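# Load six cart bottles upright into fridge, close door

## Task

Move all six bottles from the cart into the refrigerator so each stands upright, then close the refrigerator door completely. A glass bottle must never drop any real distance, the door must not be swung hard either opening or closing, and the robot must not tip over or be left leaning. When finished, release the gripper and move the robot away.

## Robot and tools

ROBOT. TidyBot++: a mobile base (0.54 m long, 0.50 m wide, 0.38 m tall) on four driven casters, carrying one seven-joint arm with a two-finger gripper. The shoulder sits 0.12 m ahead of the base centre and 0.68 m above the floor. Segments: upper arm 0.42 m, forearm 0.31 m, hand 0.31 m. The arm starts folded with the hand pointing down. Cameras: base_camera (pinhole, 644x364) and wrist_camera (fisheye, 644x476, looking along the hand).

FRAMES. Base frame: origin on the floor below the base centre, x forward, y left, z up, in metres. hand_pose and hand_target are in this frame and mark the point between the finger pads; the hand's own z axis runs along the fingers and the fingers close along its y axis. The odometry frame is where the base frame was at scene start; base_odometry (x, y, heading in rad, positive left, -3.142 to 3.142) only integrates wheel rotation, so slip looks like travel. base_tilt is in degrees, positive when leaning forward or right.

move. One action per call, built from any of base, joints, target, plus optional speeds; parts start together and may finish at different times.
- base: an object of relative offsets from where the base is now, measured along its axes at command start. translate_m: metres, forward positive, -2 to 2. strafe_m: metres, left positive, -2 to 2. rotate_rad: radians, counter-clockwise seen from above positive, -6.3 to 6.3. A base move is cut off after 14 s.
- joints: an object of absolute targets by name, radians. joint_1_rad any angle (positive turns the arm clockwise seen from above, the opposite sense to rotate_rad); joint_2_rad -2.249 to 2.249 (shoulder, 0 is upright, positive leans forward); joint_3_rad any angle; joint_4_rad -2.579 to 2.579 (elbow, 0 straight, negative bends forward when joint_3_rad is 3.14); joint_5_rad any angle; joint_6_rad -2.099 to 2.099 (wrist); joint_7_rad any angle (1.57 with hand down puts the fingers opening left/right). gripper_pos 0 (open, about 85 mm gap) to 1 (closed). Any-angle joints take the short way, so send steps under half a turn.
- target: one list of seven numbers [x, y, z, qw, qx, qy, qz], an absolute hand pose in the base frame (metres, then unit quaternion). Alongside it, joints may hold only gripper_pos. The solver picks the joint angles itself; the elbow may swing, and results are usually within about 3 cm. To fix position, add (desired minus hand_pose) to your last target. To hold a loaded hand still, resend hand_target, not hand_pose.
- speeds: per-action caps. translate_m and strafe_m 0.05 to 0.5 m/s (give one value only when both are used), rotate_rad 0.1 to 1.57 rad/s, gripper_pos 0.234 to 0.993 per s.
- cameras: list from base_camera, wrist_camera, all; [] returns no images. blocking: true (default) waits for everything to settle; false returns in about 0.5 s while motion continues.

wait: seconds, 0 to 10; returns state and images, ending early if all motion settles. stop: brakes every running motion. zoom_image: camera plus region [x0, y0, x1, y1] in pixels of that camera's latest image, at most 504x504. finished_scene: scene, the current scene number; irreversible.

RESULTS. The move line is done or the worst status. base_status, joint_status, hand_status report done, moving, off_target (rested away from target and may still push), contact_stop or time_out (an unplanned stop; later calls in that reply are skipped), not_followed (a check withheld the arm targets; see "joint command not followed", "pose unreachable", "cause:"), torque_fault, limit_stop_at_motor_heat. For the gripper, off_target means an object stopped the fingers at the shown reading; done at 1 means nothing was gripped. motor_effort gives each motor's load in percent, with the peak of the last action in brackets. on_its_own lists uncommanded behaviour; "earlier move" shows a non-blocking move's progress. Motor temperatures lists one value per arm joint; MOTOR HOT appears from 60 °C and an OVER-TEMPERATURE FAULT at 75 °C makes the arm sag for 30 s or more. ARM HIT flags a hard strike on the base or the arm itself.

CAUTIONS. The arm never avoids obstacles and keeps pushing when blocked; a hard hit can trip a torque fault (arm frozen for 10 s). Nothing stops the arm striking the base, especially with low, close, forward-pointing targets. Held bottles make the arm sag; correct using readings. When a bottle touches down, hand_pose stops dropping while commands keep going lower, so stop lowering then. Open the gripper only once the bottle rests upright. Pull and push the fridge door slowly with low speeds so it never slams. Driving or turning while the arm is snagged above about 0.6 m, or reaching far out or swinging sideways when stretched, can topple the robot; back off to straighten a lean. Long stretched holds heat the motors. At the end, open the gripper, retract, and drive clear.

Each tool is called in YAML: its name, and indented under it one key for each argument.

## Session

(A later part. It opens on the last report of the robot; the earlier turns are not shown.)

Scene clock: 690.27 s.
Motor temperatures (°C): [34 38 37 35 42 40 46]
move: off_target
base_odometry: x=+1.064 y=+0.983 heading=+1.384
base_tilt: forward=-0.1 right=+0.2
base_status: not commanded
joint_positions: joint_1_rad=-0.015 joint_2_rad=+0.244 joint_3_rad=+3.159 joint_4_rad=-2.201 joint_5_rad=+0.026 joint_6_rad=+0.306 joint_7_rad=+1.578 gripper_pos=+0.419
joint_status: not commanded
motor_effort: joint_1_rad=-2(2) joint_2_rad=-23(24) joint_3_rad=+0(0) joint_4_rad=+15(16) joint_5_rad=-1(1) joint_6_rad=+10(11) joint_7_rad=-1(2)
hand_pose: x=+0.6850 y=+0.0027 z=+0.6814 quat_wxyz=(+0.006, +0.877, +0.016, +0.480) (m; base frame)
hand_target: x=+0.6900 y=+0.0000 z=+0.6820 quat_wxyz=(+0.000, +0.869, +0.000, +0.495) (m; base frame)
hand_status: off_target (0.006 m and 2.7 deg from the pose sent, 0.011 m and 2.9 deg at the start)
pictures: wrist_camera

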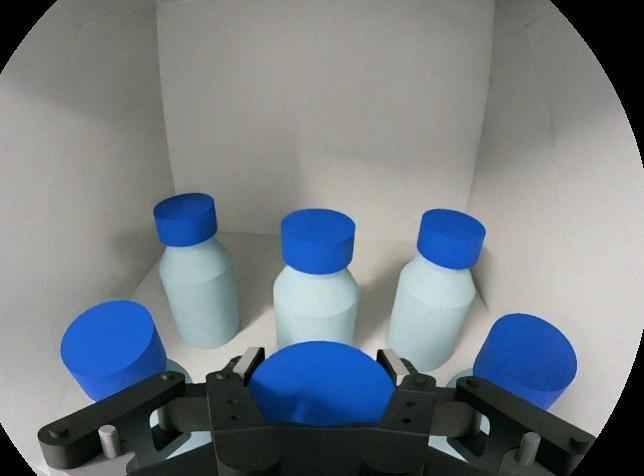

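move:
  target: [0.688,0,0.676,0,0.877,0,0.480]
  cameras: ["wrist_camera"]

move:
  target: [0.688,0,0.668,0,0.877,0,0.480]
  cameras: ["wrist_camera"]

Scene clock: 693.37 s.
Motor temperatures (°C): [34 38 37 35 42 40 46]
move: done
base_odometry: x=+1.064 y=+0.983 heading=+1.384
base_tilt: forward=-0.1 right=+0.2
base_status: not commanded
joint_positions: joint_1_rad=-0.015 joint_2_rad=+0.244 joint_3_rad=+3.159 joint_4_rad=-2.201 joint_5_rad=+0.026 joint_6_rad=+0.301 joint_7_rad=+1.578 gripper_pos=+0.419
joint_status: not commanded
motor_effort: joint_1_rad=-2(3) joint_2_rad=-23(24) joint_3_rad=+0(1) joint_4_rad=+16(16) joint_5_rad=-1(2) joint_6_rad=+10(11) joint_7_rad=-1(2)
hand_pose: x=+0.6842 y=+0.0026 z=+0.6802 quat_wxyz=(+0.006, +0.878, +0.016, +0.478) (m; base frame)
hand_target: x=+0.6880 y=+0.0000 z=+0.6760 quat_wxyz=(+0.000, +0.877, +0.000, +0.480) (m; base frame)
hand_status: done (0.006 m and 2.0 deg from the pose sent, 0.007 m and 1.9 deg at the start)
pictures: wrist_camera

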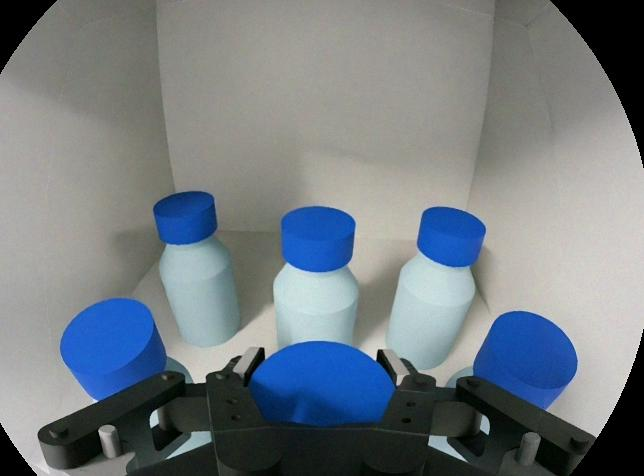

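Scene clock: 694.00 s.
Motor temperatures (°C): [34 38 37 35 42 40 46]
move: off_target
base_odometry: x=+1.064 y=+0.983 heading=+1.384
base_tilt: forward=-0.1 right=+0.2
base_status: not commanded
joint_positions: joint_1_rad=-0.015 joint_2_rad=+0.262 joint_3_rad=+3.159 joint_4_rad=-2.204 joint_5_rad=+0.026 joint_6_rad=+0.311 joint_7_rad=+1.578 gripper_pos=+0.419
joint_status: not commanded
motor_effort: joint_1_rad=-2(2) joint_2_rad=-23(24) joint_3_rad=+0(1) joint_4_rad=+15(16) joint_5_rad=-1(1) joint_6_rad=+10(11) joint_7_rad=-1(2)
hand_pose: x=+0.6845 y=+0.0027 z=+0.6713 quat_wxyz=(+0.006, +0.881, +0.016, +0.473) (m; base frame)
hand_target: x=+0.6880 y=+0.0000 z=+0.6680 quat_wxyz=(+0.000, +0.877, +0.000, +0.480) (m; base frame)
hand_status: off_target (0.006 m and 2.1 deg from the pose sent, 0.013 m and 2.0 deg at the start)
pictures: wrist_camera

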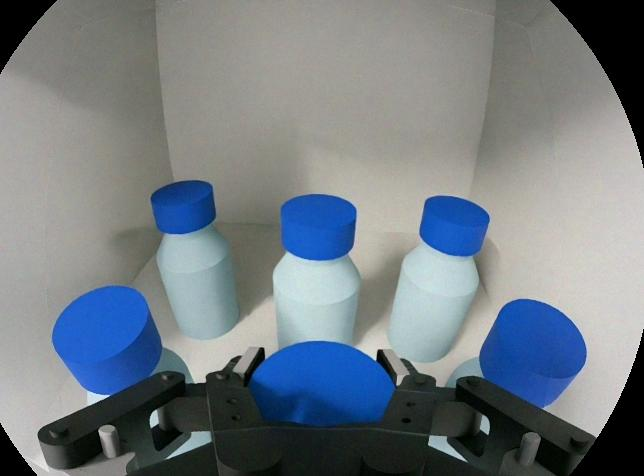

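move:
  target: [0.688,0,0.661,0,0.88,0,0.475]
  cameras: ["wrist_camera"]

move:
  target: [0.688,0,0.656,0,0.88,0,0.475]
  cameras: ["wrist_camera"]

Scene clock: 697.73 s.
Motor temperatures (°C): [34 38 37 35 42 40 46]
move: done
base_odometry: x=+1.064 y=+0.983 heading=+1.384
base_tilt: forward=-0.1 right=+0.2
base_status: not commanded
joint_positions: joint_1_rad=-0.015 joint_2_rad=+0.265 joint_3_rad=+3.159 joint_4_rad=-2.204 joint_5_rad=+0.026 joint_6_rad=+0.313 joint_7_rad=+1.578 gripper_pos=+0.419
joint_status: not commanded
motor_effort: joint_1_rad=-2(2) joint_2_rad=-22(23) joint_3_rad=+0(1) joint_4_rad=+14(15) joint_5_rad=-1(1) joint_6_rad=+9(10) joint_7_rad=-1(2)
hand_pose: x=+0.6849 y=+0.0027 z=+0.6700 quat_wxyz=(+0.006, +0.881, +0.016, +0.473) (m; base frame)
hand_target: x=+0.6880 y=+0.0000 z=+0.6610 quat_wxyz=(+0.000, +0.880, +0.000, +0.475) (m; base frame)
hand_status: done (0.010 m and 2.0 deg from the pose sent, 0.011 m and 2.0 deg at the start)
pictures: wrist_camera

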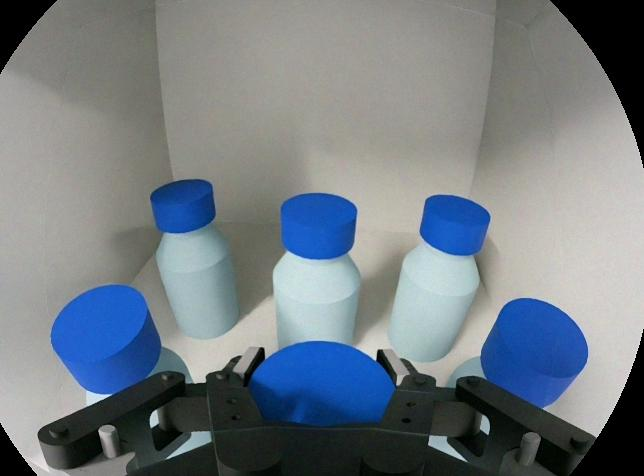

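Scene clock: 698.27 s.
Motor temperatures (°C): [34 38 37 35 42 40 46]
move: off_target
base_odometry: x=+1.064 y=+0.983 heading=+1.384
base_tilt: forward=-0.1 right=+0.2
base_status: not commanded
joint_positions: joint_1_rad=-0.015 joint_2_rad=+0.272 joint_3_rad=+3.159 joint_4_rad=-2.204 joint_5_rad=+0.026 joint_6_rad=+0.326 joint_7_rad=+1.578 gripper_pos=+0.419
joint_status: not commanded
motor_effort: joint_1_rad=-1(3) joint_2_rad=-21(22) joint_3_rad=+1(1) joint_4_rad=+14(14) joint_5_rad=-1(2) joint_6_rad=+9(9) joint_7_rad=-1(2)
hand_pose: x=+0.6870 y=+0.0028 z=+0.6696 quat_wxyz=(+0.006, +0.879, +0.016, +0.476) (m; base frame)
hand_target: x=+0.6880 y=+0.0000 z=+0.6560 quat_wxyz=(+0.000, +0.880, +0.000, +0.475) (m; base frame)
hand_status: off_target (0.014 m and 2.0 deg from the pose sent, 0.015 m and 2.0 deg at the start)
pictures: wrist_camera

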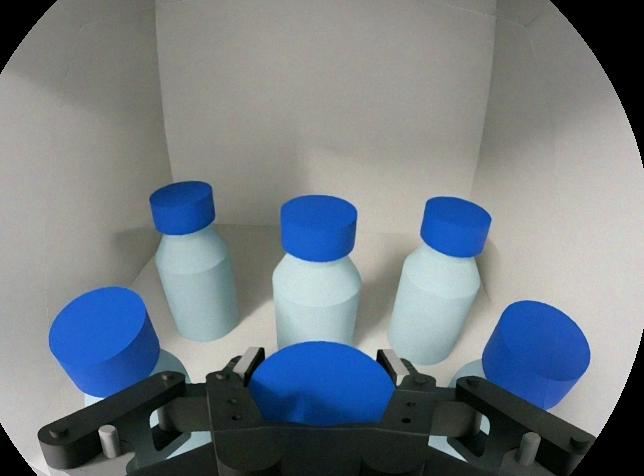

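move:
  joints: {"gripper_pos":0.25}
  speeds: {"gripper_pos":0.234}
  cameras: ["wrist_camera"]

move:
  target: [0.645,0,0.69,0,0.88,0,0.475]
  cameras: ["wrist_camera"]

move:
  target: [0.57,0,0.74,0,0.882,0,0.471]
  cameras: ["wrist_camera"]

Scene clock: 704.00 s.
Motor temperatures (°C): [34 38 37 35 42 40 46]
move: done
base_odometry: x=+1.064 y=+0.983 heading=+1.384
base_tilt: forward=-0.1 right=+0.2
base_status: not commanded
joint_positions: joint_1_rad=-0.015 joint_2_rad=+0.272 joint_3_rad=+3.159 joint_4_rad=-2.204 joint_5_rad=+0.026 joint_6_rad=+0.326 joint_7_rad=+1.578 gripper_pos=+0.251
joint_status: all done
motor_effort: joint_1_rad=-2(2) joint_2_rad=-21(22) joint_3_rad=+0(1) joint_4_rad=+13(14) joint_5_rad=-1(2) joint_6_rad=+8(9) joint_7_rad=-1(2)
hand_pose: x=+0.6870 y=+0.0028 z=+0.6696 quat_wxyz=(+0.006, +0.879, +0.016, +0.476) (m; base frame)
hand_target: x=+0.6880 y=+0.0000 z=+0.6560 quat_wxyz=(+0.000, +0.880, +0.000, +0.475) (m; base frame)
hand_status: not commanded
pictures: wrist_camera

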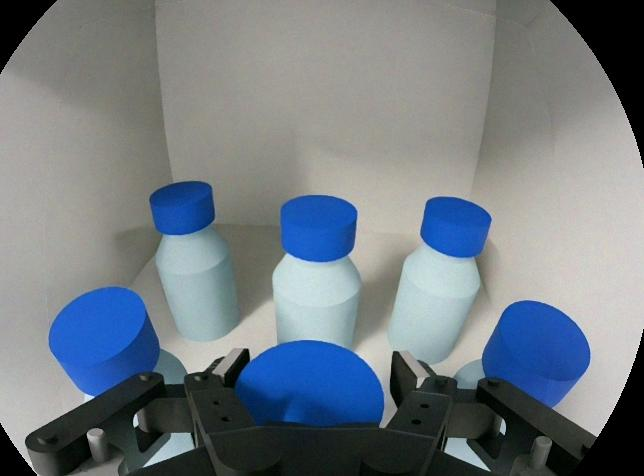

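Scene clock: 705.10 s.
Motor temperatures (°C): [34 38 37 35 42 40 46]
move: off_target
base_odometry: x=+1.064 y=+0.983 heading=+1.384
base_tilt: forward=-0.1 right=+0.2
base_status: not commanded
joint_positions: joint_1_rad=-0.015 joint_2_rad=+0.163 joint_3_rad=+3.159 joint_4_rad=-2.256 joint_5_rad=+0.026 joint_6_rad=+0.319 joint_7_rad=+1.578 gripper_pos=+0.251
joint_status: not commanded
motor_effort: joint_1_rad=-2(2) joint_2_rad=-18(22) joint_3_rad=+0(0) joint_4_rad=+13(14) joint_5_rad=-1(1) joint_6_rad=+8(8) joint_7_rad=-1(2)
hand_pose: x=+0.6640 y=+0.0027 z=+0.7040 quat_wxyz=(+0.006, +0.867, +0.015, +0.498) (m; base frame)
hand_target: x=+0.6450 y=+0.0000 z=+0.6900 quat_wxyz=(+0.000, +0.880, +0.000, +0.475) (m; base frame)
hand_status: off_target (0.024 m and 3.5 deg from the pose sent, 0.047 m and 2.0 deg at the start)
pictures: wrist_camera

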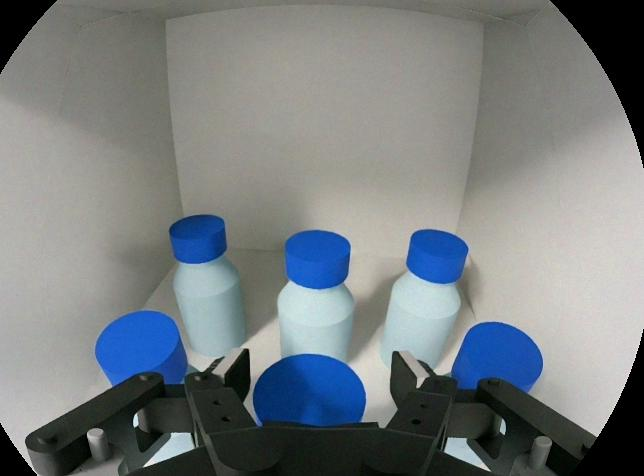

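Scene clock: 706.47 s.
Motor temperatures (°C): [34 38 37 35 42 40 46]
move: off_target
base_odometry: x=+1.064 y=+0.983 heading=+1.384
base_tilt: forward=-0.1 right=+0.2
base_status: not commanded
joint_positions: joint_1_rad=-0.015 joint_2_rad=-0.128 joint_3_rad=+3.159 joint_4_rad=-2.317 joint_5_rad=+0.026 joint_6_rad=+0.102 joint_7_rad=+1.578 gripper_pos=+0.251
joint_status: not commanded
motor_effort: joint_1_rad=-2(2) joint_2_rad=-11(19) joint_3_rad=+0(1) joint_4_rad=+16(16) joint_5_rad=-1(1) joint_6_rad=+8(8) joint_7_rad=-1(2)
hand_pose: x=+0.5925 y=+0.0009 z=+0.7637 quat_wxyz=(+0.007, +0.864, +0.013, +0.504) (m; base frame)
hand_target: x=+0.5700 y=+0.0000 z=+0.7400 quat_wxyz=(+0.000, +0.882, +0.000, +0.471) (m; base frame)
hand_status: off_target (0.033 m and 4.6 deg from the pose sent, 0.101 m and 4.0 deg at the start)
pictures: wrist_camera

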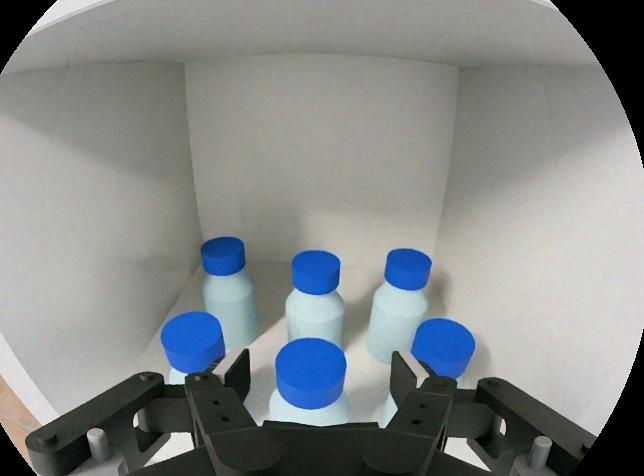

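move:
  cameras: ["wrist_camera"]
  base: {"translate_m":-0.72}
  target: [0.54,0,0.8,0,0.887,0,0.462]
  joints: {"gripper_pos":1.0}

move:
  joints: {"joint_1_rad":1.9}

Scene clock: 718.27 s.
Motor temperatures (°C): [33 38 37 35 42 40 46]
move: off_target
base_odometry: x=+0.931 y=+0.275 heading=+1.385
base_tilt: forward=-0.2 right=+0.2
base_status: done
joint_positions: joint_1_rad=-0.015 joint_2_rad=-0.303 joint_3_rad=+3.159 joint_4_rad=-2.229 joint_5_rad=+0.025 joint_6_rad=-0.219 joint_7_rad=+1.578 gripper_pos=+1.000
joint_status: all done
motor_effort: joint_1_rad=-1(2) joint_2_rad=-7(14) joint_3_rad=+0(1) joint_4_rad=+17(18) joint_5_rad=-1(2) joint_6_rad=+8(8) joint_7_rad=-1(2)
hand_pose: x=+0.5498 y=-0.0017 z=+0.8052 quat_wxyz=(+0.008, +0.878, +0.010, +0.478) (m; base frame)
hand_target: x=+0.5400 y=+0.0000 z=+0.8000 quat_wxyz=(+0.000, +0.887, +0.000, +0.462) (m; base frame)
hand_status: off_target (0.011 m and 2.6 deg from the pose sent, 0.064 m and 5.7 deg at the start)
pictures: wrist_camera

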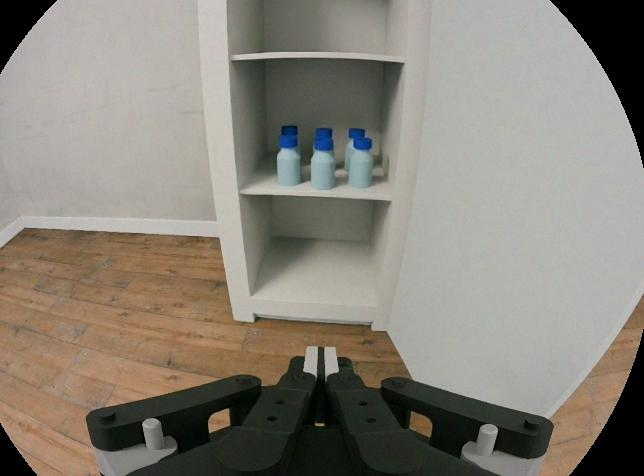

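Scene clock: 721.30 s.
Motor temperatures (°C): [33 38 37 35 42 40 46]
move: done
base_odometry: x=+0.931 y=+0.275 heading=+1.385
base_tilt: forward=-0.2 right=+0.2
base_status: not commanded
joint_positions: joint_1_rad=+1.877 joint_2_rad=-0.303 joint_3_rad=+3.159 joint_4_rad=-2.229 joint_5_rad=+0.025 joint_6_rad=-0.219 joint_7_rad=+1.578 gripper_pos=+1.000
joint_status: all done
motor_effort: joint_1_rad=-2(3) joint_2_rad=-7(8) joint_3_rad=+0(1) joint_4_rad=+17(18) joint_5_rad=-1(1) joint_6_rad=+8(8) joint_7_rad=-1(2)
hand_pose: x=-0.0184 y=-0.4083 z=+0.8052 quat_wxyz=(+0.392, +0.522, -0.706, +0.273) (m; base frame)
hand_target: x=-0.0200 y=-0.3974 z=+0.8000 quat_wxyz=(+0.377, +0.513, -0.723, +0.267) (m; base frame)
hand_status: not commanded
pictures: base_camera, wrist_camera

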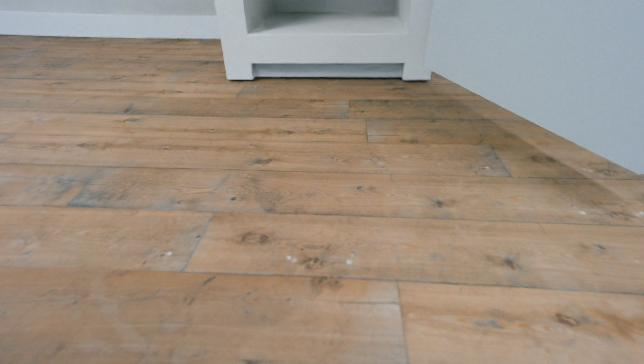

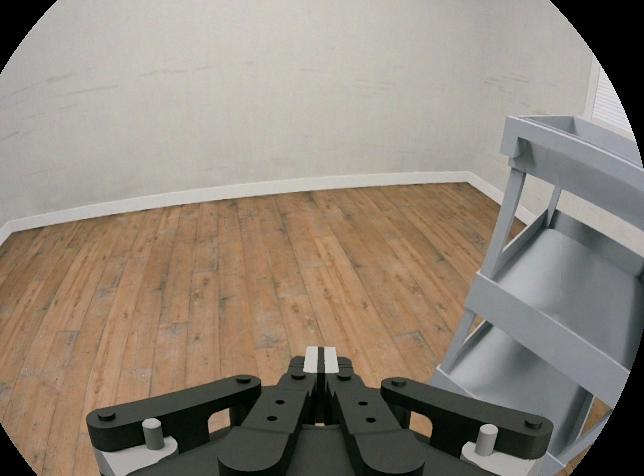

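move:
  cameras: []
  base: {"translate_m":-0.08}
  joints: {"joint_1_rad":0}

move:
  base: {"strafe_m":-0.5}

Scene clock: 732.30 s.
Motor temperatures (°C): [34 38 37 35 42 40 46]
move: done
base_odometry: x=+0.916 y=+0.196 heading=+1.385
base_tilt: forward=-0.2 right=+0.2
base_status: done
joint_positions: joint_1_rad=+0.023 joint_2_rad=-0.303 joint_3_rad=+3.159 joint_4_rad=-2.229 joint_5_rad=+0.025 joint_6_rad=-0.219 joint_7_rad=+1.578 gripper_pos=+1.000
joint_status: all done
motor_effort: joint_1_rad=-1(3) joint_2_rad=-7(8) joint_3_rad=+0(2) joint_4_rad=+17(18) joint_5_rad=-1(2) joint_6_rad=+8(8) joint_7_rad=-1(2)
hand_pose: x=+0.5494 y=-0.0181 z=+0.8052 quat_wxyz=(+0.017, +0.878, -0.006, +0.478) (m; base frame)
hand_target: x=+0.5400 y=-0.0031 z=+0.8000 quat_wxyz=(+0.002, +0.887, -0.003, +0.462) (m; base frame)
hand_status: not commanded
pictures: none
No camera images: "cameras" was empty.

Scene clock: 734.63 s.
Motor temperatures (°C): [34 38 37 35 42 40 46]
move: done
base_odometry: x=+1.408 y=+0.104 heading=+1.384
base_tilt: forward=-0.1 right=+0.2
base_status: done
joint_positions: joint_1_rad=+0.021 joint_2_rad=-0.303 joint_3_rad=+3.159 joint_4_rad=-2.229 joint_5_rad=+0.025 joint_6_rad=-0.219 joint_7_rad=+1.578 gripper_pos=+1.000
joint_status: not commanded
motor_effort: joint_1_rad=-1(3) joint_2_rad=-7(8) joint_3_rad=+1(2) joint_4_rad=+17(18) joint_5_rad=-1(2) joint_6_rad=+7(8) joint_7_rad=-2(2)
hand_pose: x=+0.5494 y=-0.0169 z=+0.8052 quat_wxyz=(+0.016, +0.878, -0.005, +0.478) (m; base frame)
hand_target: x=+0.5400 y=-0.0031 z=+0.8000 quat_wxyz=(+0.002, +0.887, -0.003, +0.462) (m; base frame)
hand_status: not commanded
pictures: base_camera, wrist_camera

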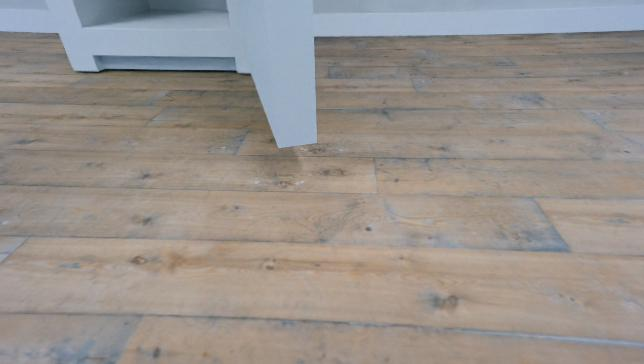

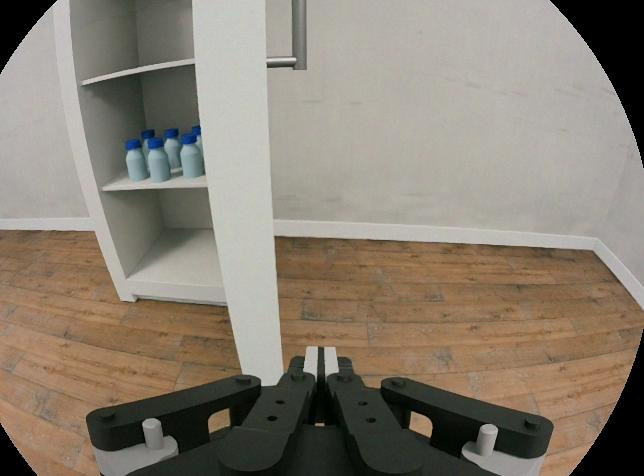

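move:
  base: {"strafe_m":-0.26}
  cameras: ["wrist_camera"]

move:
  base: {"translate_m":0.36}
  target: [0.54,0,0.69,0,0.887,0,0.462]

Scene clock: 747.70 s.
Motor temperatures (°C): [33 38 37 35 42 40 46]
move: done
base_odometry: x=+1.663 y=+0.055 heading=+1.383
base_tilt: forward=-0.2 right=+0.2
base_status: done
joint_positions: joint_1_rad=+0.020 joint_2_rad=-0.303 joint_3_rad=+3.159 joint_4_rad=-2.229 joint_5_rad=+0.025 joint_6_rad=-0.219 joint_7_rad=+1.578 gripper_pos=+1.000
joint_status: not commanded
motor_effort: joint_1_rad=-2(3) joint_2_rad=-7(8) joint_3_rad=+0(2) joint_4_rad=+17(18) joint_5_rad=-2(2) joint_6_rad=+8(8) joint_7_rad=-1(2)
hand_pose: x=+0.5494 y=-0.0165 z=+0.8052 quat_wxyz=(+0.016, +0.878, -0.005, +0.478) (m; base frame)
hand_target: x=+0.5400 y=-0.0031 z=+0.8000 quat_wxyz=(+0.002, +0.887, -0.003, +0.462) (m; base frame)
hand_status: not commanded
pictures: wrist_camera

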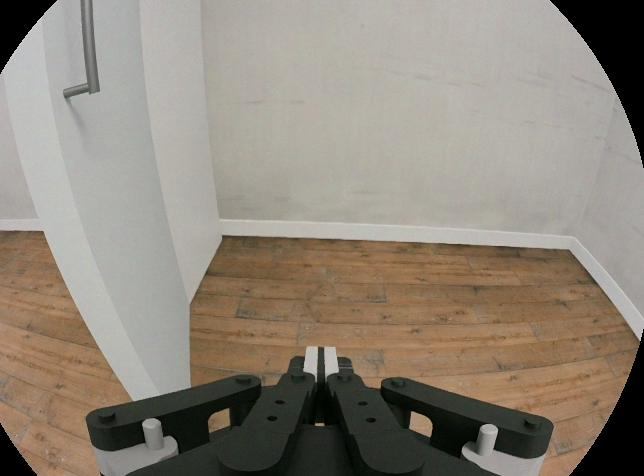

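Scene clock: 749.73 s.
Motor temperatures (°C): [33 38 37 35 42 40 46]
move: off_target
base_odometry: x=+1.731 y=+0.409 heading=+1.382
base_tilt: forward=-0.1 right=+0.2
base_status: done
joint_positions: joint_1_rad=+0.014 joint_2_rad=-0.127 joint_3_rad=+3.159 joint_4_rad=-2.482 joint_5_rad=+0.025 joint_6_rad=+0.163 joint_7_rad=+1.578 gripper_pos=+1.000
joint_status: not commanded
motor_effort: joint_1_rad=-2(2) joint_2_rad=-10(12) joint_3_rad=+0(1) joint_4_rad=+14(18) joint_5_rad=-1(2) joint_6_rad=+8(9) joint_7_rad=-1(2)
hand_pose: x=+0.5414 y=-0.0103 z=+0.6958 quat_wxyz=(+0.011, +0.889, +0.001, +0.457) (m; base frame)
hand_target: x=+0.5400 y=+0.0000 z=+0.6900 quat_wxyz=(+0.000, +0.887, +0.000, +0.462) (m; base frame)
hand_status: off_target (0.012 m and 1.4 deg from the pose sent, 0.117 m and 2.8 deg at the start)
pictures: base_camera, wrist_camera

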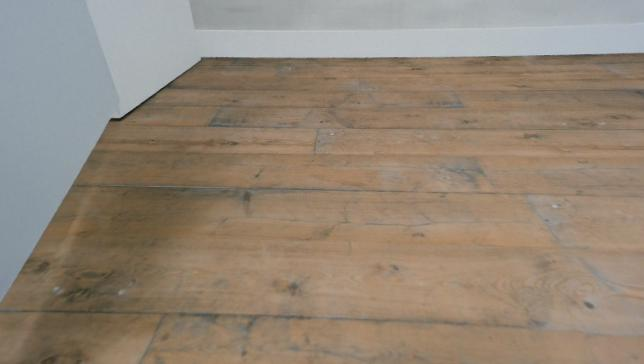

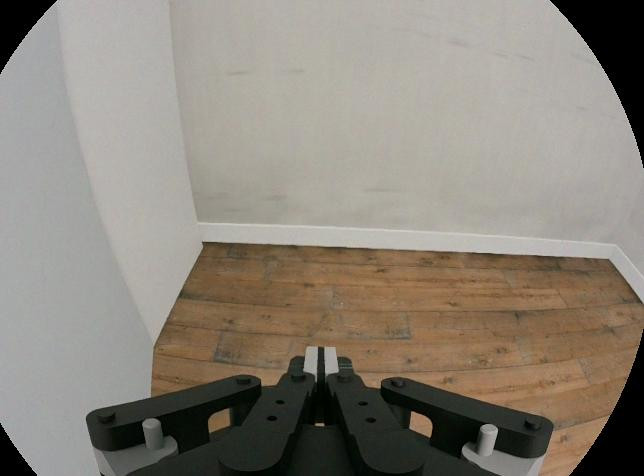

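move:
  base: {"strafe_m":0.3}
  speeds: {"strafe_m":0.1}
  cameras: ["wrist_camera"]

move:
  base: {"strafe_m":0.3}
  speeds: {"strafe_m":0.1}

Scene clock: 757.07 s.
Motor temperatures (°C): [33 38 37 35 42 40 46]
move: done
base_odometry: x=+1.436 y=+0.465 heading=+1.383
base_tilt: forward=-0.2 right=+0.2
base_status: done
joint_positions: joint_1_rad=+0.005 joint_2_rad=-0.127 joint_3_rad=+3.171 joint_4_rad=-2.483 joint_5_rad=+0.025 joint_6_rad=+0.165 joint_7_rad=+1.578 gripper_pos=+1.000
joint_status: not commanded
motor_effort: joint_1_rad=-2(10) joint_2_rad=-9(10) joint_3_rad=+0(9) joint_4_rad=+14(15) joint_5_rad=-1(2) joint_6_rad=+8(9) joint_7_rad=-1(2)
hand_pose: x=+0.5414 y=-0.0120 z=+0.6958 quat_wxyz=(+0.012, +0.889, -0.002, +0.457) (m; base frame)
hand_target: x=+0.5400 y=+0.0000 z=+0.6900 quat_wxyz=(+0.000, +0.887, +0.000, +0.462) (m; base frame)
hand_status: not commanded
pictures: wrist_camera

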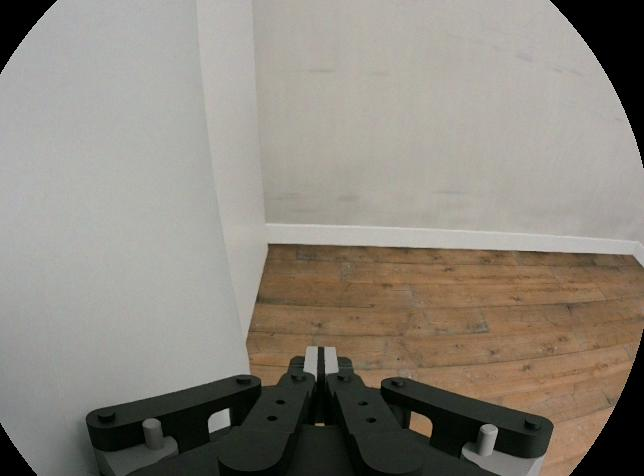

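Scene clock: 760.63 s.
Motor temperatures (°C): [33 38 37 35 42 40 46]
move: done
base_odometry: x=+1.141 y=+0.522 heading=+1.383
base_tilt: forward=-0.1 right=+0.2
base_status: done
joint_positions: joint_1_rad=+0.008 joint_2_rad=-0.127 joint_3_rad=+3.175 joint_4_rad=-2.486 joint_5_rad=+0.025 joint_6_rad=+0.166 joint_7_rad=+1.578 gripper_pos=+1.000
joint_status: not commanded
motor_effort: joint_1_rad=-2(9) joint_2_rad=-9(10) joint_3_rad=+0(7) joint_4_rad=+14(15) joint_5_rad=-1(1) joint_6_rad=+7(9) joint_7_rad=-1(3)
hand_pose: x=+0.5404 y=-0.0149 z=+0.6948 quat_wxyz=(+0.013, +0.890, -0.005, +0.456) (m; base frame)
hand_target: x=+0.5400 y=+0.0000 z=+0.6900 quat_wxyz=(+0.000, +0.887, +0.000, +0.462) (m; base frame)
hand_status: not commanded
pictures: base_camera, wrist_camera

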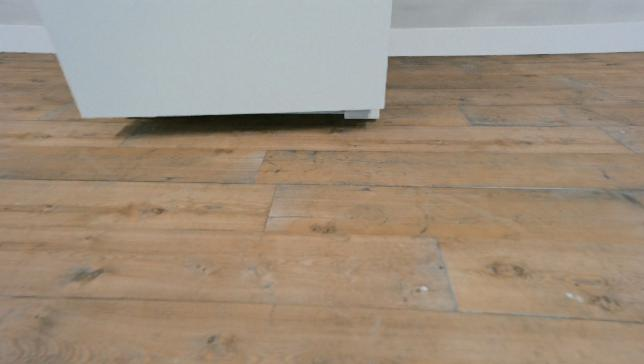

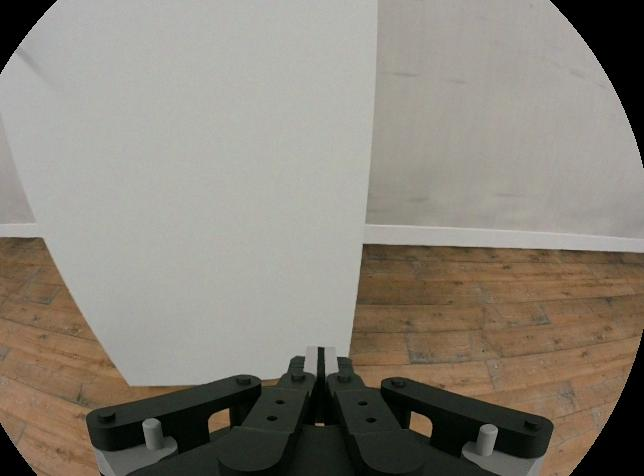

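move:
  base: {"strafe_m":0.36,"translate_m":0.1}
  speeds: {"strafe_m":0.2}

Scene clock: 765.00 s.
Motor temperatures (°C): [33 38 37 35 42 40 46]
move: done
base_odometry: x=+0.806 y=+0.687 heading=+1.383
base_tilt: forward=-0.2 right=+0.2
base_status: done
joint_positions: joint_1_rad=+0.007 joint_2_rad=-0.127 joint_3_rad=+3.174 joint_4_rad=-2.486 joint_5_rad=+0.025 joint_6_rad=+0.166 joint_7_rad=+1.578 gripper_pos=+1.000
joint_status: not commanded
motor_effort: joint_1_rad=-1(3) joint_2_rad=-9(10) joint_3_rad=+0(1) joint_4_rad=+14(15) joint_5_rad=-1(2) joint_6_rad=+7(8) joint_7_rad=-1(2)
hand_pose: x=+0.5405 y=-0.0138 z=+0.6948 quat_wxyz=(+0.012, +0.890, -0.003, +0.456) (m; base frame)
hand_target: x=+0.5400 y=+0.0000 z=+0.6900 quat_wxyz=(+0.000, +0.887, +0.000, +0.462) (m; base frame)
hand_status: not commanded
pictures: base_camera, wrist_camera

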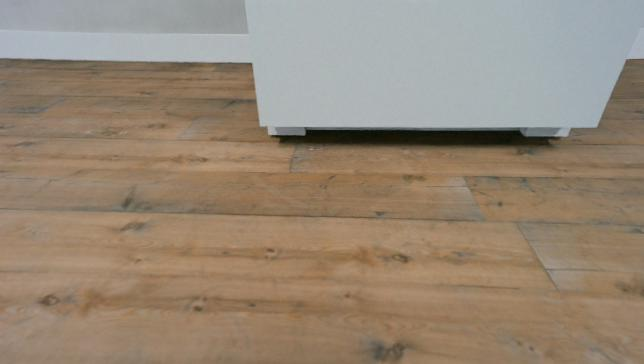

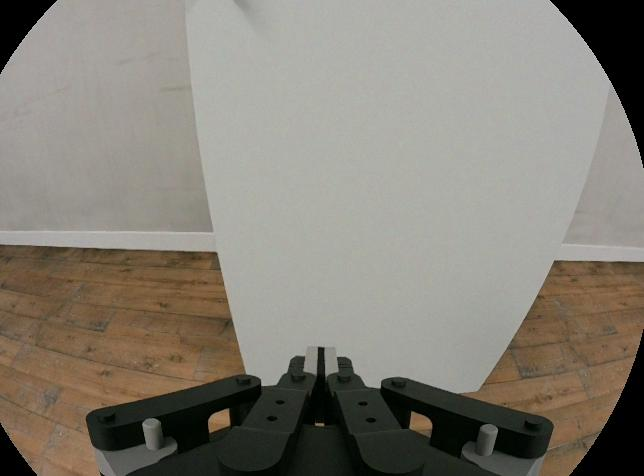

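move:
  base: {"translate_m":0.12}
  speeds: {"translate_m":0.1}
  cameras: ["wrist_camera"]

move:
  base: {"translate_m":0.05}
  speeds: {"translate_m":0.05}

Scene clock: 771.53 s.
Motor temperatures (°C): [33 38 37 35 42 40 46]
move: done
base_odometry: x=+0.828 y=+0.805 heading=+1.383
base_tilt: forward=-0.2 right=+0.2
base_status: done
joint_positions: joint_1_rad=+0.007 joint_2_rad=-0.126 joint_3_rad=+3.174 joint_4_rad=-2.487 joint_5_rad=+0.025 joint_6_rad=+0.167 joint_7_rad=+1.578 gripper_pos=+1.000
joint_status: not commanded
motor_effort: joint_1_rad=-2(2) joint_2_rad=-9(11) joint_3_rad=+0(1) joint_4_rad=+14(15) joint_5_rad=-1(1) joint_6_rad=+8(8) joint_7_rad=-1(2)
hand_pose: x=+0.5402 y=-0.0138 z=+0.6941 quat_wxyz=(+0.012, +0.890, -0.003, +0.456) (m; base frame)
hand_target: x=+0.5400 y=+0.0000 z=+0.6900 quat_wxyz=(+0.000, +0.887, +0.000, +0.462) (m; base frame)
hand_status: not commanded
pictures: wrist_camera

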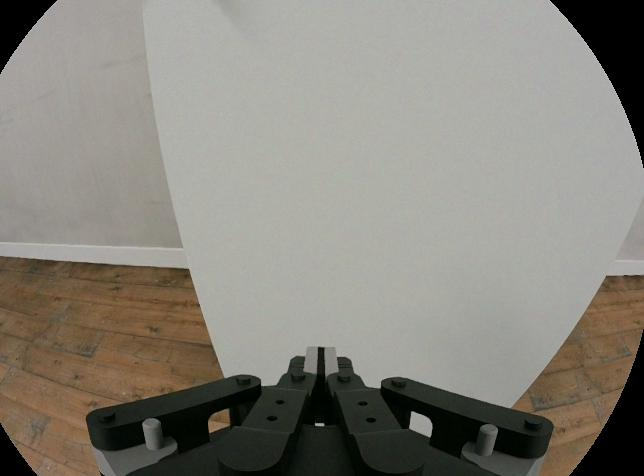

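Scene clock: 773.00 s.
Motor temperatures (°C): [33 38 37 35 42 40 46]
move: done
base_odometry: x=+0.837 y=+0.855 heading=+1.383
base_tilt: forward=-0.2 right=+0.2
base_status: done
joint_positions: joint_1_rad=+0.007 joint_2_rad=-0.126 joint_3_rad=+3.174 joint_4_rad=-2.488 joint_5_rad=+0.025 joint_6_rad=+0.167 joint_7_rad=+1.578 gripper_pos=+1.000
joint_status: not commanded
motor_effort: joint_1_rad=-1(3) joint_2_rad=-9(11) joint_3_rad=+0(1) joint_4_rad=+14(15) joint_5_rad=-1(1) joint_6_rad=+8(8) joint_7_rad=-1(2)
hand_pose: x=+0.5401 y=-0.0138 z=+0.6939 quat_wxyz=(+0.012, +0.890, -0.003, +0.456) (m; base frame)
hand_target: x=+0.5400 y=+0.0000 z=+0.6900 quat_wxyz=(+0.000, +0.887, +0.000, +0.462) (m; base frame)
hand_status: not commanded
pictures: base_camera, wrist_camera

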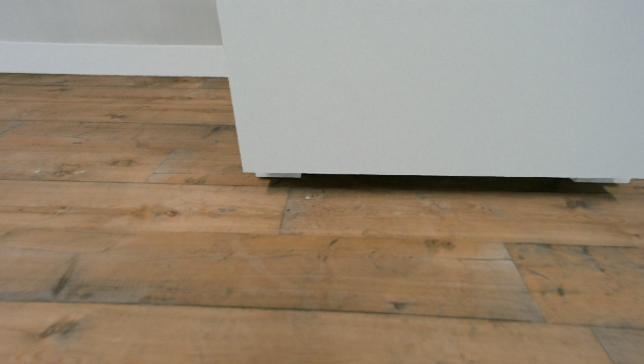

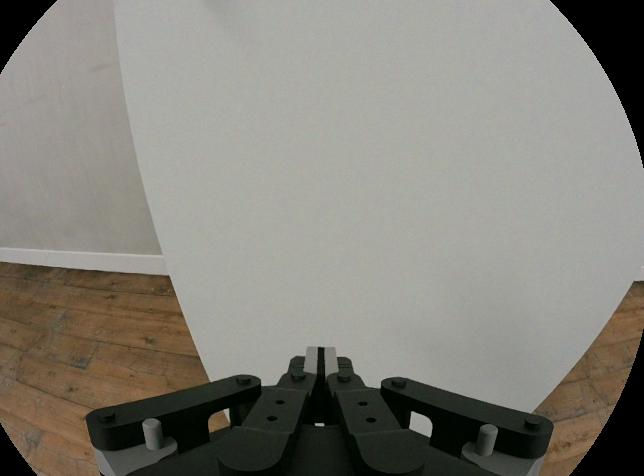

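move:
  base: {"translate_m":0.05}
  speeds: {"translate_m":0.05}
  cameras: ["wrist_camera"]

move:
  base: {"translate_m":0.04}
  speeds: {"translate_m":0.05}

Scene clock: 778.43 s.
Motor temperatures (°C): [33 38 37 35 42 40 46]
move: done
base_odometry: x=+0.846 y=+0.904 heading=+1.384
base_tilt: forward=-0.1 right=+0.2
base_status: done
joint_positions: joint_1_rad=+0.007 joint_2_rad=-0.125 joint_3_rad=+3.174 joint_4_rad=-2.488 joint_5_rad=+0.025 joint_6_rad=+0.168 joint_7_rad=+1.578 gripper_pos=+1.000
joint_status: not commanded
motor_effort: joint_1_rad=-2(2) joint_2_rad=-9(12) joint_3_rad=+0(1) joint_4_rad=+14(15) joint_5_rad=-1(1) joint_6_rad=+7(8) joint_7_rad=-1(2)
hand_pose: x=+0.5400 y=-0.0138 z=+0.6938 quat_wxyz=(+0.012, +0.890, -0.003, +0.456) (m; base frame)
hand_target: x=+0.5400 y=+0.0000 z=+0.6900 quat_wxyz=(+0.000, +0.887, +0.000, +0.462) (m; base frame)
hand_status: not commanded
pictures: wrist_camera

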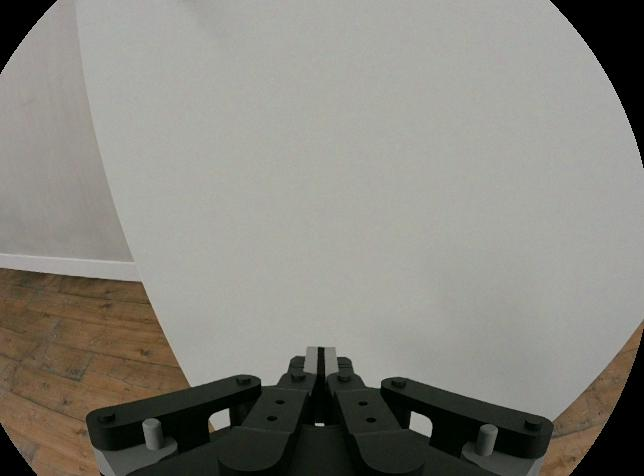

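Scene clock: 779.70 s.
Motor temperatures (°C): [33 38 37 35 42 40 46]
move: done
base_odometry: x=+0.853 y=+0.943 heading=+1.384
base_tilt: forward=-0.1 right=+0.2
base_status: done
joint_positions: joint_1_rad=+0.007 joint_2_rad=-0.125 joint_3_rad=+3.174 joint_4_rad=-2.488 joint_5_rad=+0.025 joint_6_rad=+0.168 joint_7_rad=+1.578 gripper_pos=+1.000
joint_status: not commanded
motor_effort: joint_1_rad=-2(2) joint_2_rad=-9(11) joint_3_rad=+0(1) joint_4_rad=+14(15) joint_5_rad=-1(1) joint_6_rad=+7(8) joint_7_rad=-1(2)
hand_pose: x=+0.5400 y=-0.0137 z=+0.6936 quat_wxyz=(+0.012, +0.890, -0.003, +0.456) (m; base frame)
hand_target: x=+0.5400 y=+0.0000 z=+0.6900 quat_wxyz=(+0.000, +0.887, +0.000, +0.462) (m; base frame)
hand_status: not commanded
pictures: base_camera, wrist_camera

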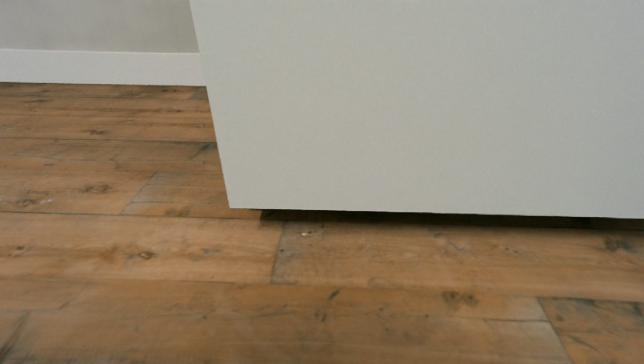

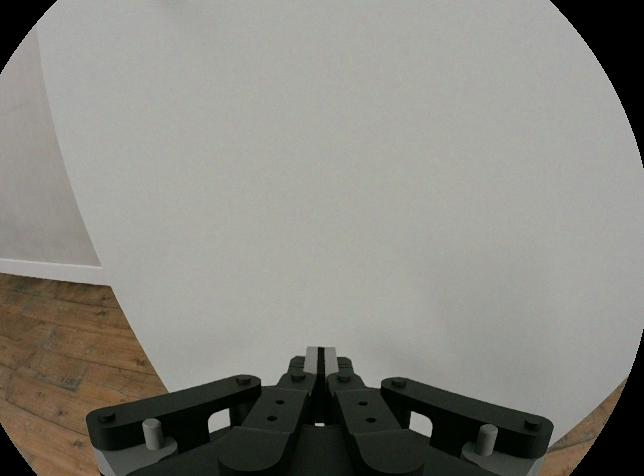

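move:
  base: {"translate_m":0.04}
  speeds: {"translate_m":0.05}
  cameras: ["wrist_camera"]

move:
  base: {"translate_m":0.04}
  speeds: {"translate_m":0.05}

Scene clock: 783.67 s.
Motor temperatures (°C): [33 38 37 35 42 40 46]
move: done
base_odometry: x=+0.860 y=+0.983 heading=+1.384
base_tilt: forward=-0.1 right=+0.2
base_status: done
joint_positions: joint_1_rad=+0.007 joint_2_rad=-0.125 joint_3_rad=+3.174 joint_4_rad=-2.488 joint_5_rad=+0.025 joint_6_rad=+0.168 joint_7_rad=+1.578 gripper_pos=+1.000
joint_status: not commanded
motor_effort: joint_1_rad=-1(3) joint_2_rad=-9(11) joint_3_rad=+1(1) joint_4_rad=+14(15) joint_5_rad=-1(2) joint_6_rad=+8(8) joint_7_rad=-1(2)
hand_pose: x=+0.5400 y=-0.0137 z=+0.6935 quat_wxyz=(+0.012, +0.890, -0.003, +0.456) (m; base frame)
hand_target: x=+0.5400 y=+0.0000 z=+0.6900 quat_wxyz=(+0.000, +0.887, +0.000, +0.462) (m; base frame)
hand_status: not commanded
pictures: wrist_camera

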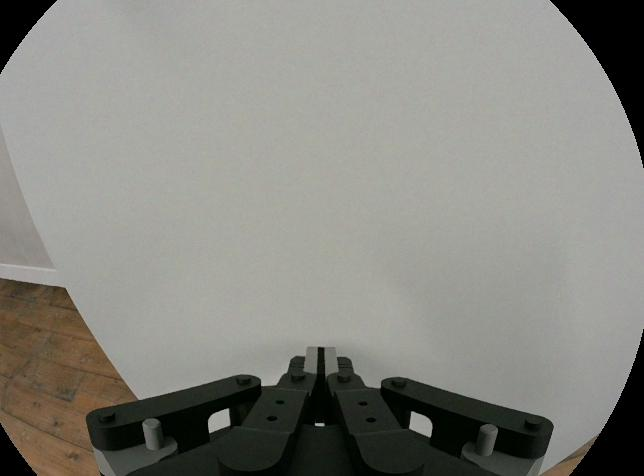

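Scene clock: 785.00 s.
Motor temperatures (°C): [33 38 37 35 42 40 46]
move: done
base_odometry: x=+0.868 y=+1.021 heading=+1.385
base_tilt: forward=-0.2 right=+0.2
base_status: done
joint_positions: joint_1_rad=+0.007 joint_2_rad=-0.160 joint_3_rad=+3.174 joint_4_rad=-2.551 joint_5_rad=+0.025 joint_6_rad=+0.168 joint_7_rad=+1.578 gripper_pos=+1.000
joint_status: not commanded
motor_effort: joint_1_rad=-2(3) joint_2_rad=+0(10) joint_3_rad=+1(2) joint_4_rad=+22(26) joint_5_rad=-1(1) joint_6_rad=+14(16) joint_7_rad=-1(2)
hand_pose: x=+0.5140 y=-0.0126 z=+0.6786 quat_wxyz=(+0.011, +0.896, -0.004, +0.443) (m; base frame)
hand_target: x=+0.5400 y=+0.0000 z=+0.6900 quat_wxyz=(+0.000, +0.887, +0.000, +0.462) (m; base frame)
hand_status: not commanded
pictures: base_camera, wrist_camera

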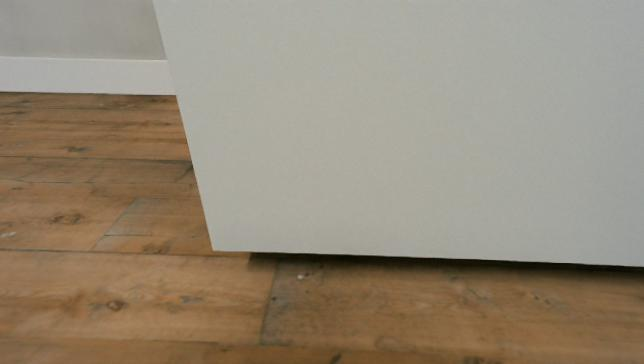

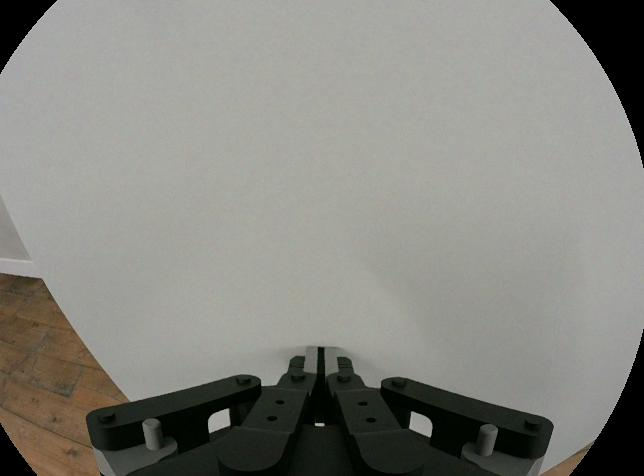

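move:
  base: {"translate_m":0.025}
  speeds: {"translate_m":0.05}

Scene clock: 793.03 s.
Motor temperatures (°C): [33 38 37 35 42 40 46]
move: time_out
base_odometry: x=+0.872 y=+1.043 heading=+1.385
base_tilt: forward=-0.2 right=+0.2
base_status: translate_m time_out (by the wheels' count: +0.022 of +0.025)
joint_positions: joint_1_rad=+0.008 joint_2_rad=-0.208 joint_3_rad=+3.173 joint_4_rad=-2.602 joint_5_rad=+0.025 joint_6_rad=+0.168 joint_7_rad=+1.578 gripper_pos=+1.000
joint_status: not commanded
motor_effort: joint_1_rad=-3(9) joint_2_rad=+8(17) joint_3_rad=+0(5) joint_4_rad=+29(36) joint_5_rad=+0(1) joint_6_rad=+18(22) joint_7_rad=-1(2)
hand_pose: x=+0.4931 y=-0.0119 z=+0.6737 quat_wxyz=(+0.011, +0.897, -0.004, +0.442) (m; base frame)
hand_target: x=+0.5400 y=+0.0000 z=+0.6900 quat_wxyz=(+0.000, +0.887, +0.000, +0.462) (m; base frame)
hand_status: not commanded
pictures: base_camera, wrist_camera

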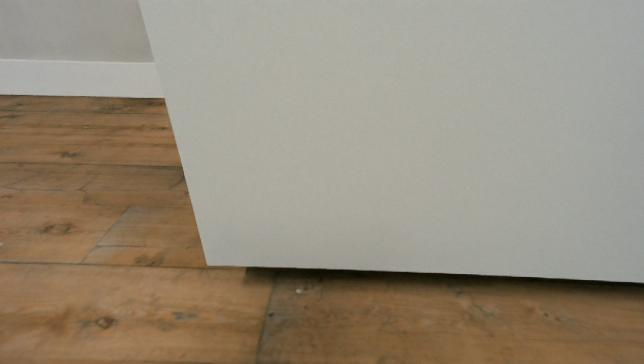

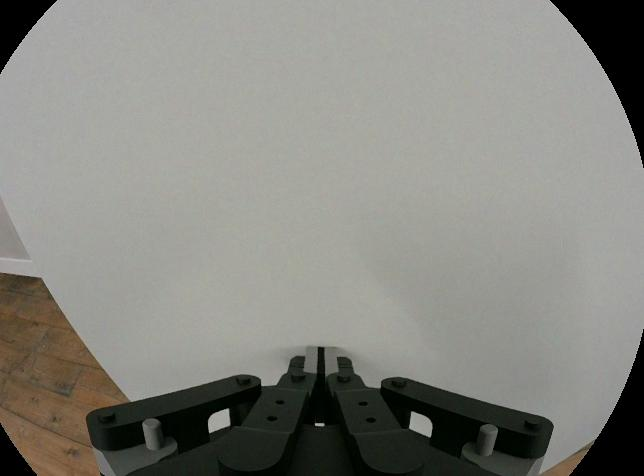

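Door is immovable and shut. Back away.

move:
  base: {"translate_m":-0.5}
  speeds: {"translate_m":0.3}

Scene clock: 798.20 s.
Motor temperatures (°C): [33 38 37 35 42 40 46]
move: done
base_odometry: x=+0.779 y=+0.552 heading=+1.383
base_tilt: forward=-0.2 right=+0.2
base_status: done
joint_positions: joint_1_rad=+0.006 joint_2_rad=-0.114 joint_3_rad=+3.173 joint_4_rad=-2.503 joint_5_rad=+0.025 joint_6_rad=+0.196 joint_7_rad=+1.578 gripper_pos=+1.000
joint_status: not commanded
motor_effort: joint_1_rad=-1(3) joint_2_rad=-9(12) joint_3_rad=+0(1) joint_4_rad=+14(28) joint_5_rad=-1(2) joint_6_rad=+8(17) joint_7_rad=-1(2)
hand_pose: x=+0.5389 y=-0.0129 z=+0.6888 quat_wxyz=(+0.012, +0.890, -0.003, +0.456) (m; base frame)
hand_target: x=+0.5400 y=+0.0000 z=+0.6900 quat_wxyz=(+0.000, +0.887, +0.000, +0.462) (m; base frame)
hand_status: not commanded
pictures: base_camera, wrist_camera

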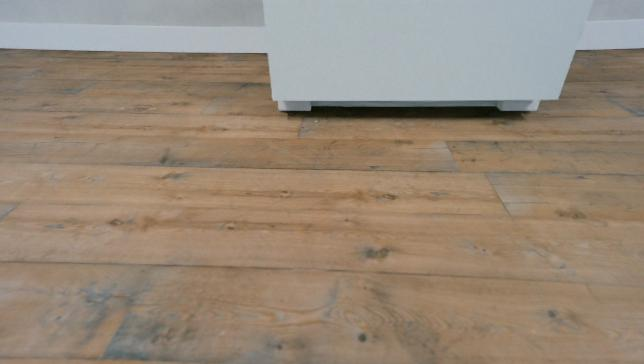

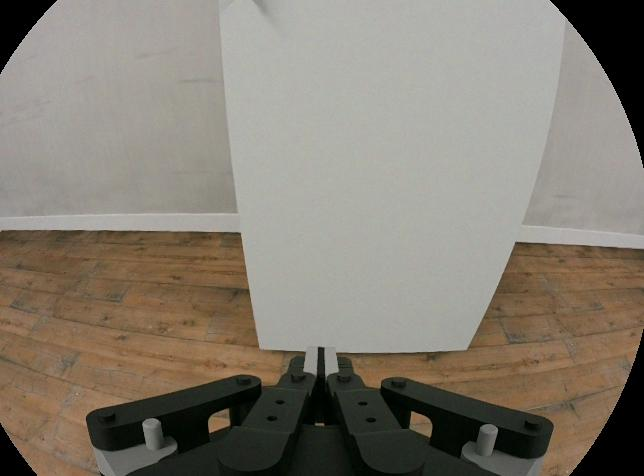

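finished_scene:
  scene: 2

The scene is finished: the task was done.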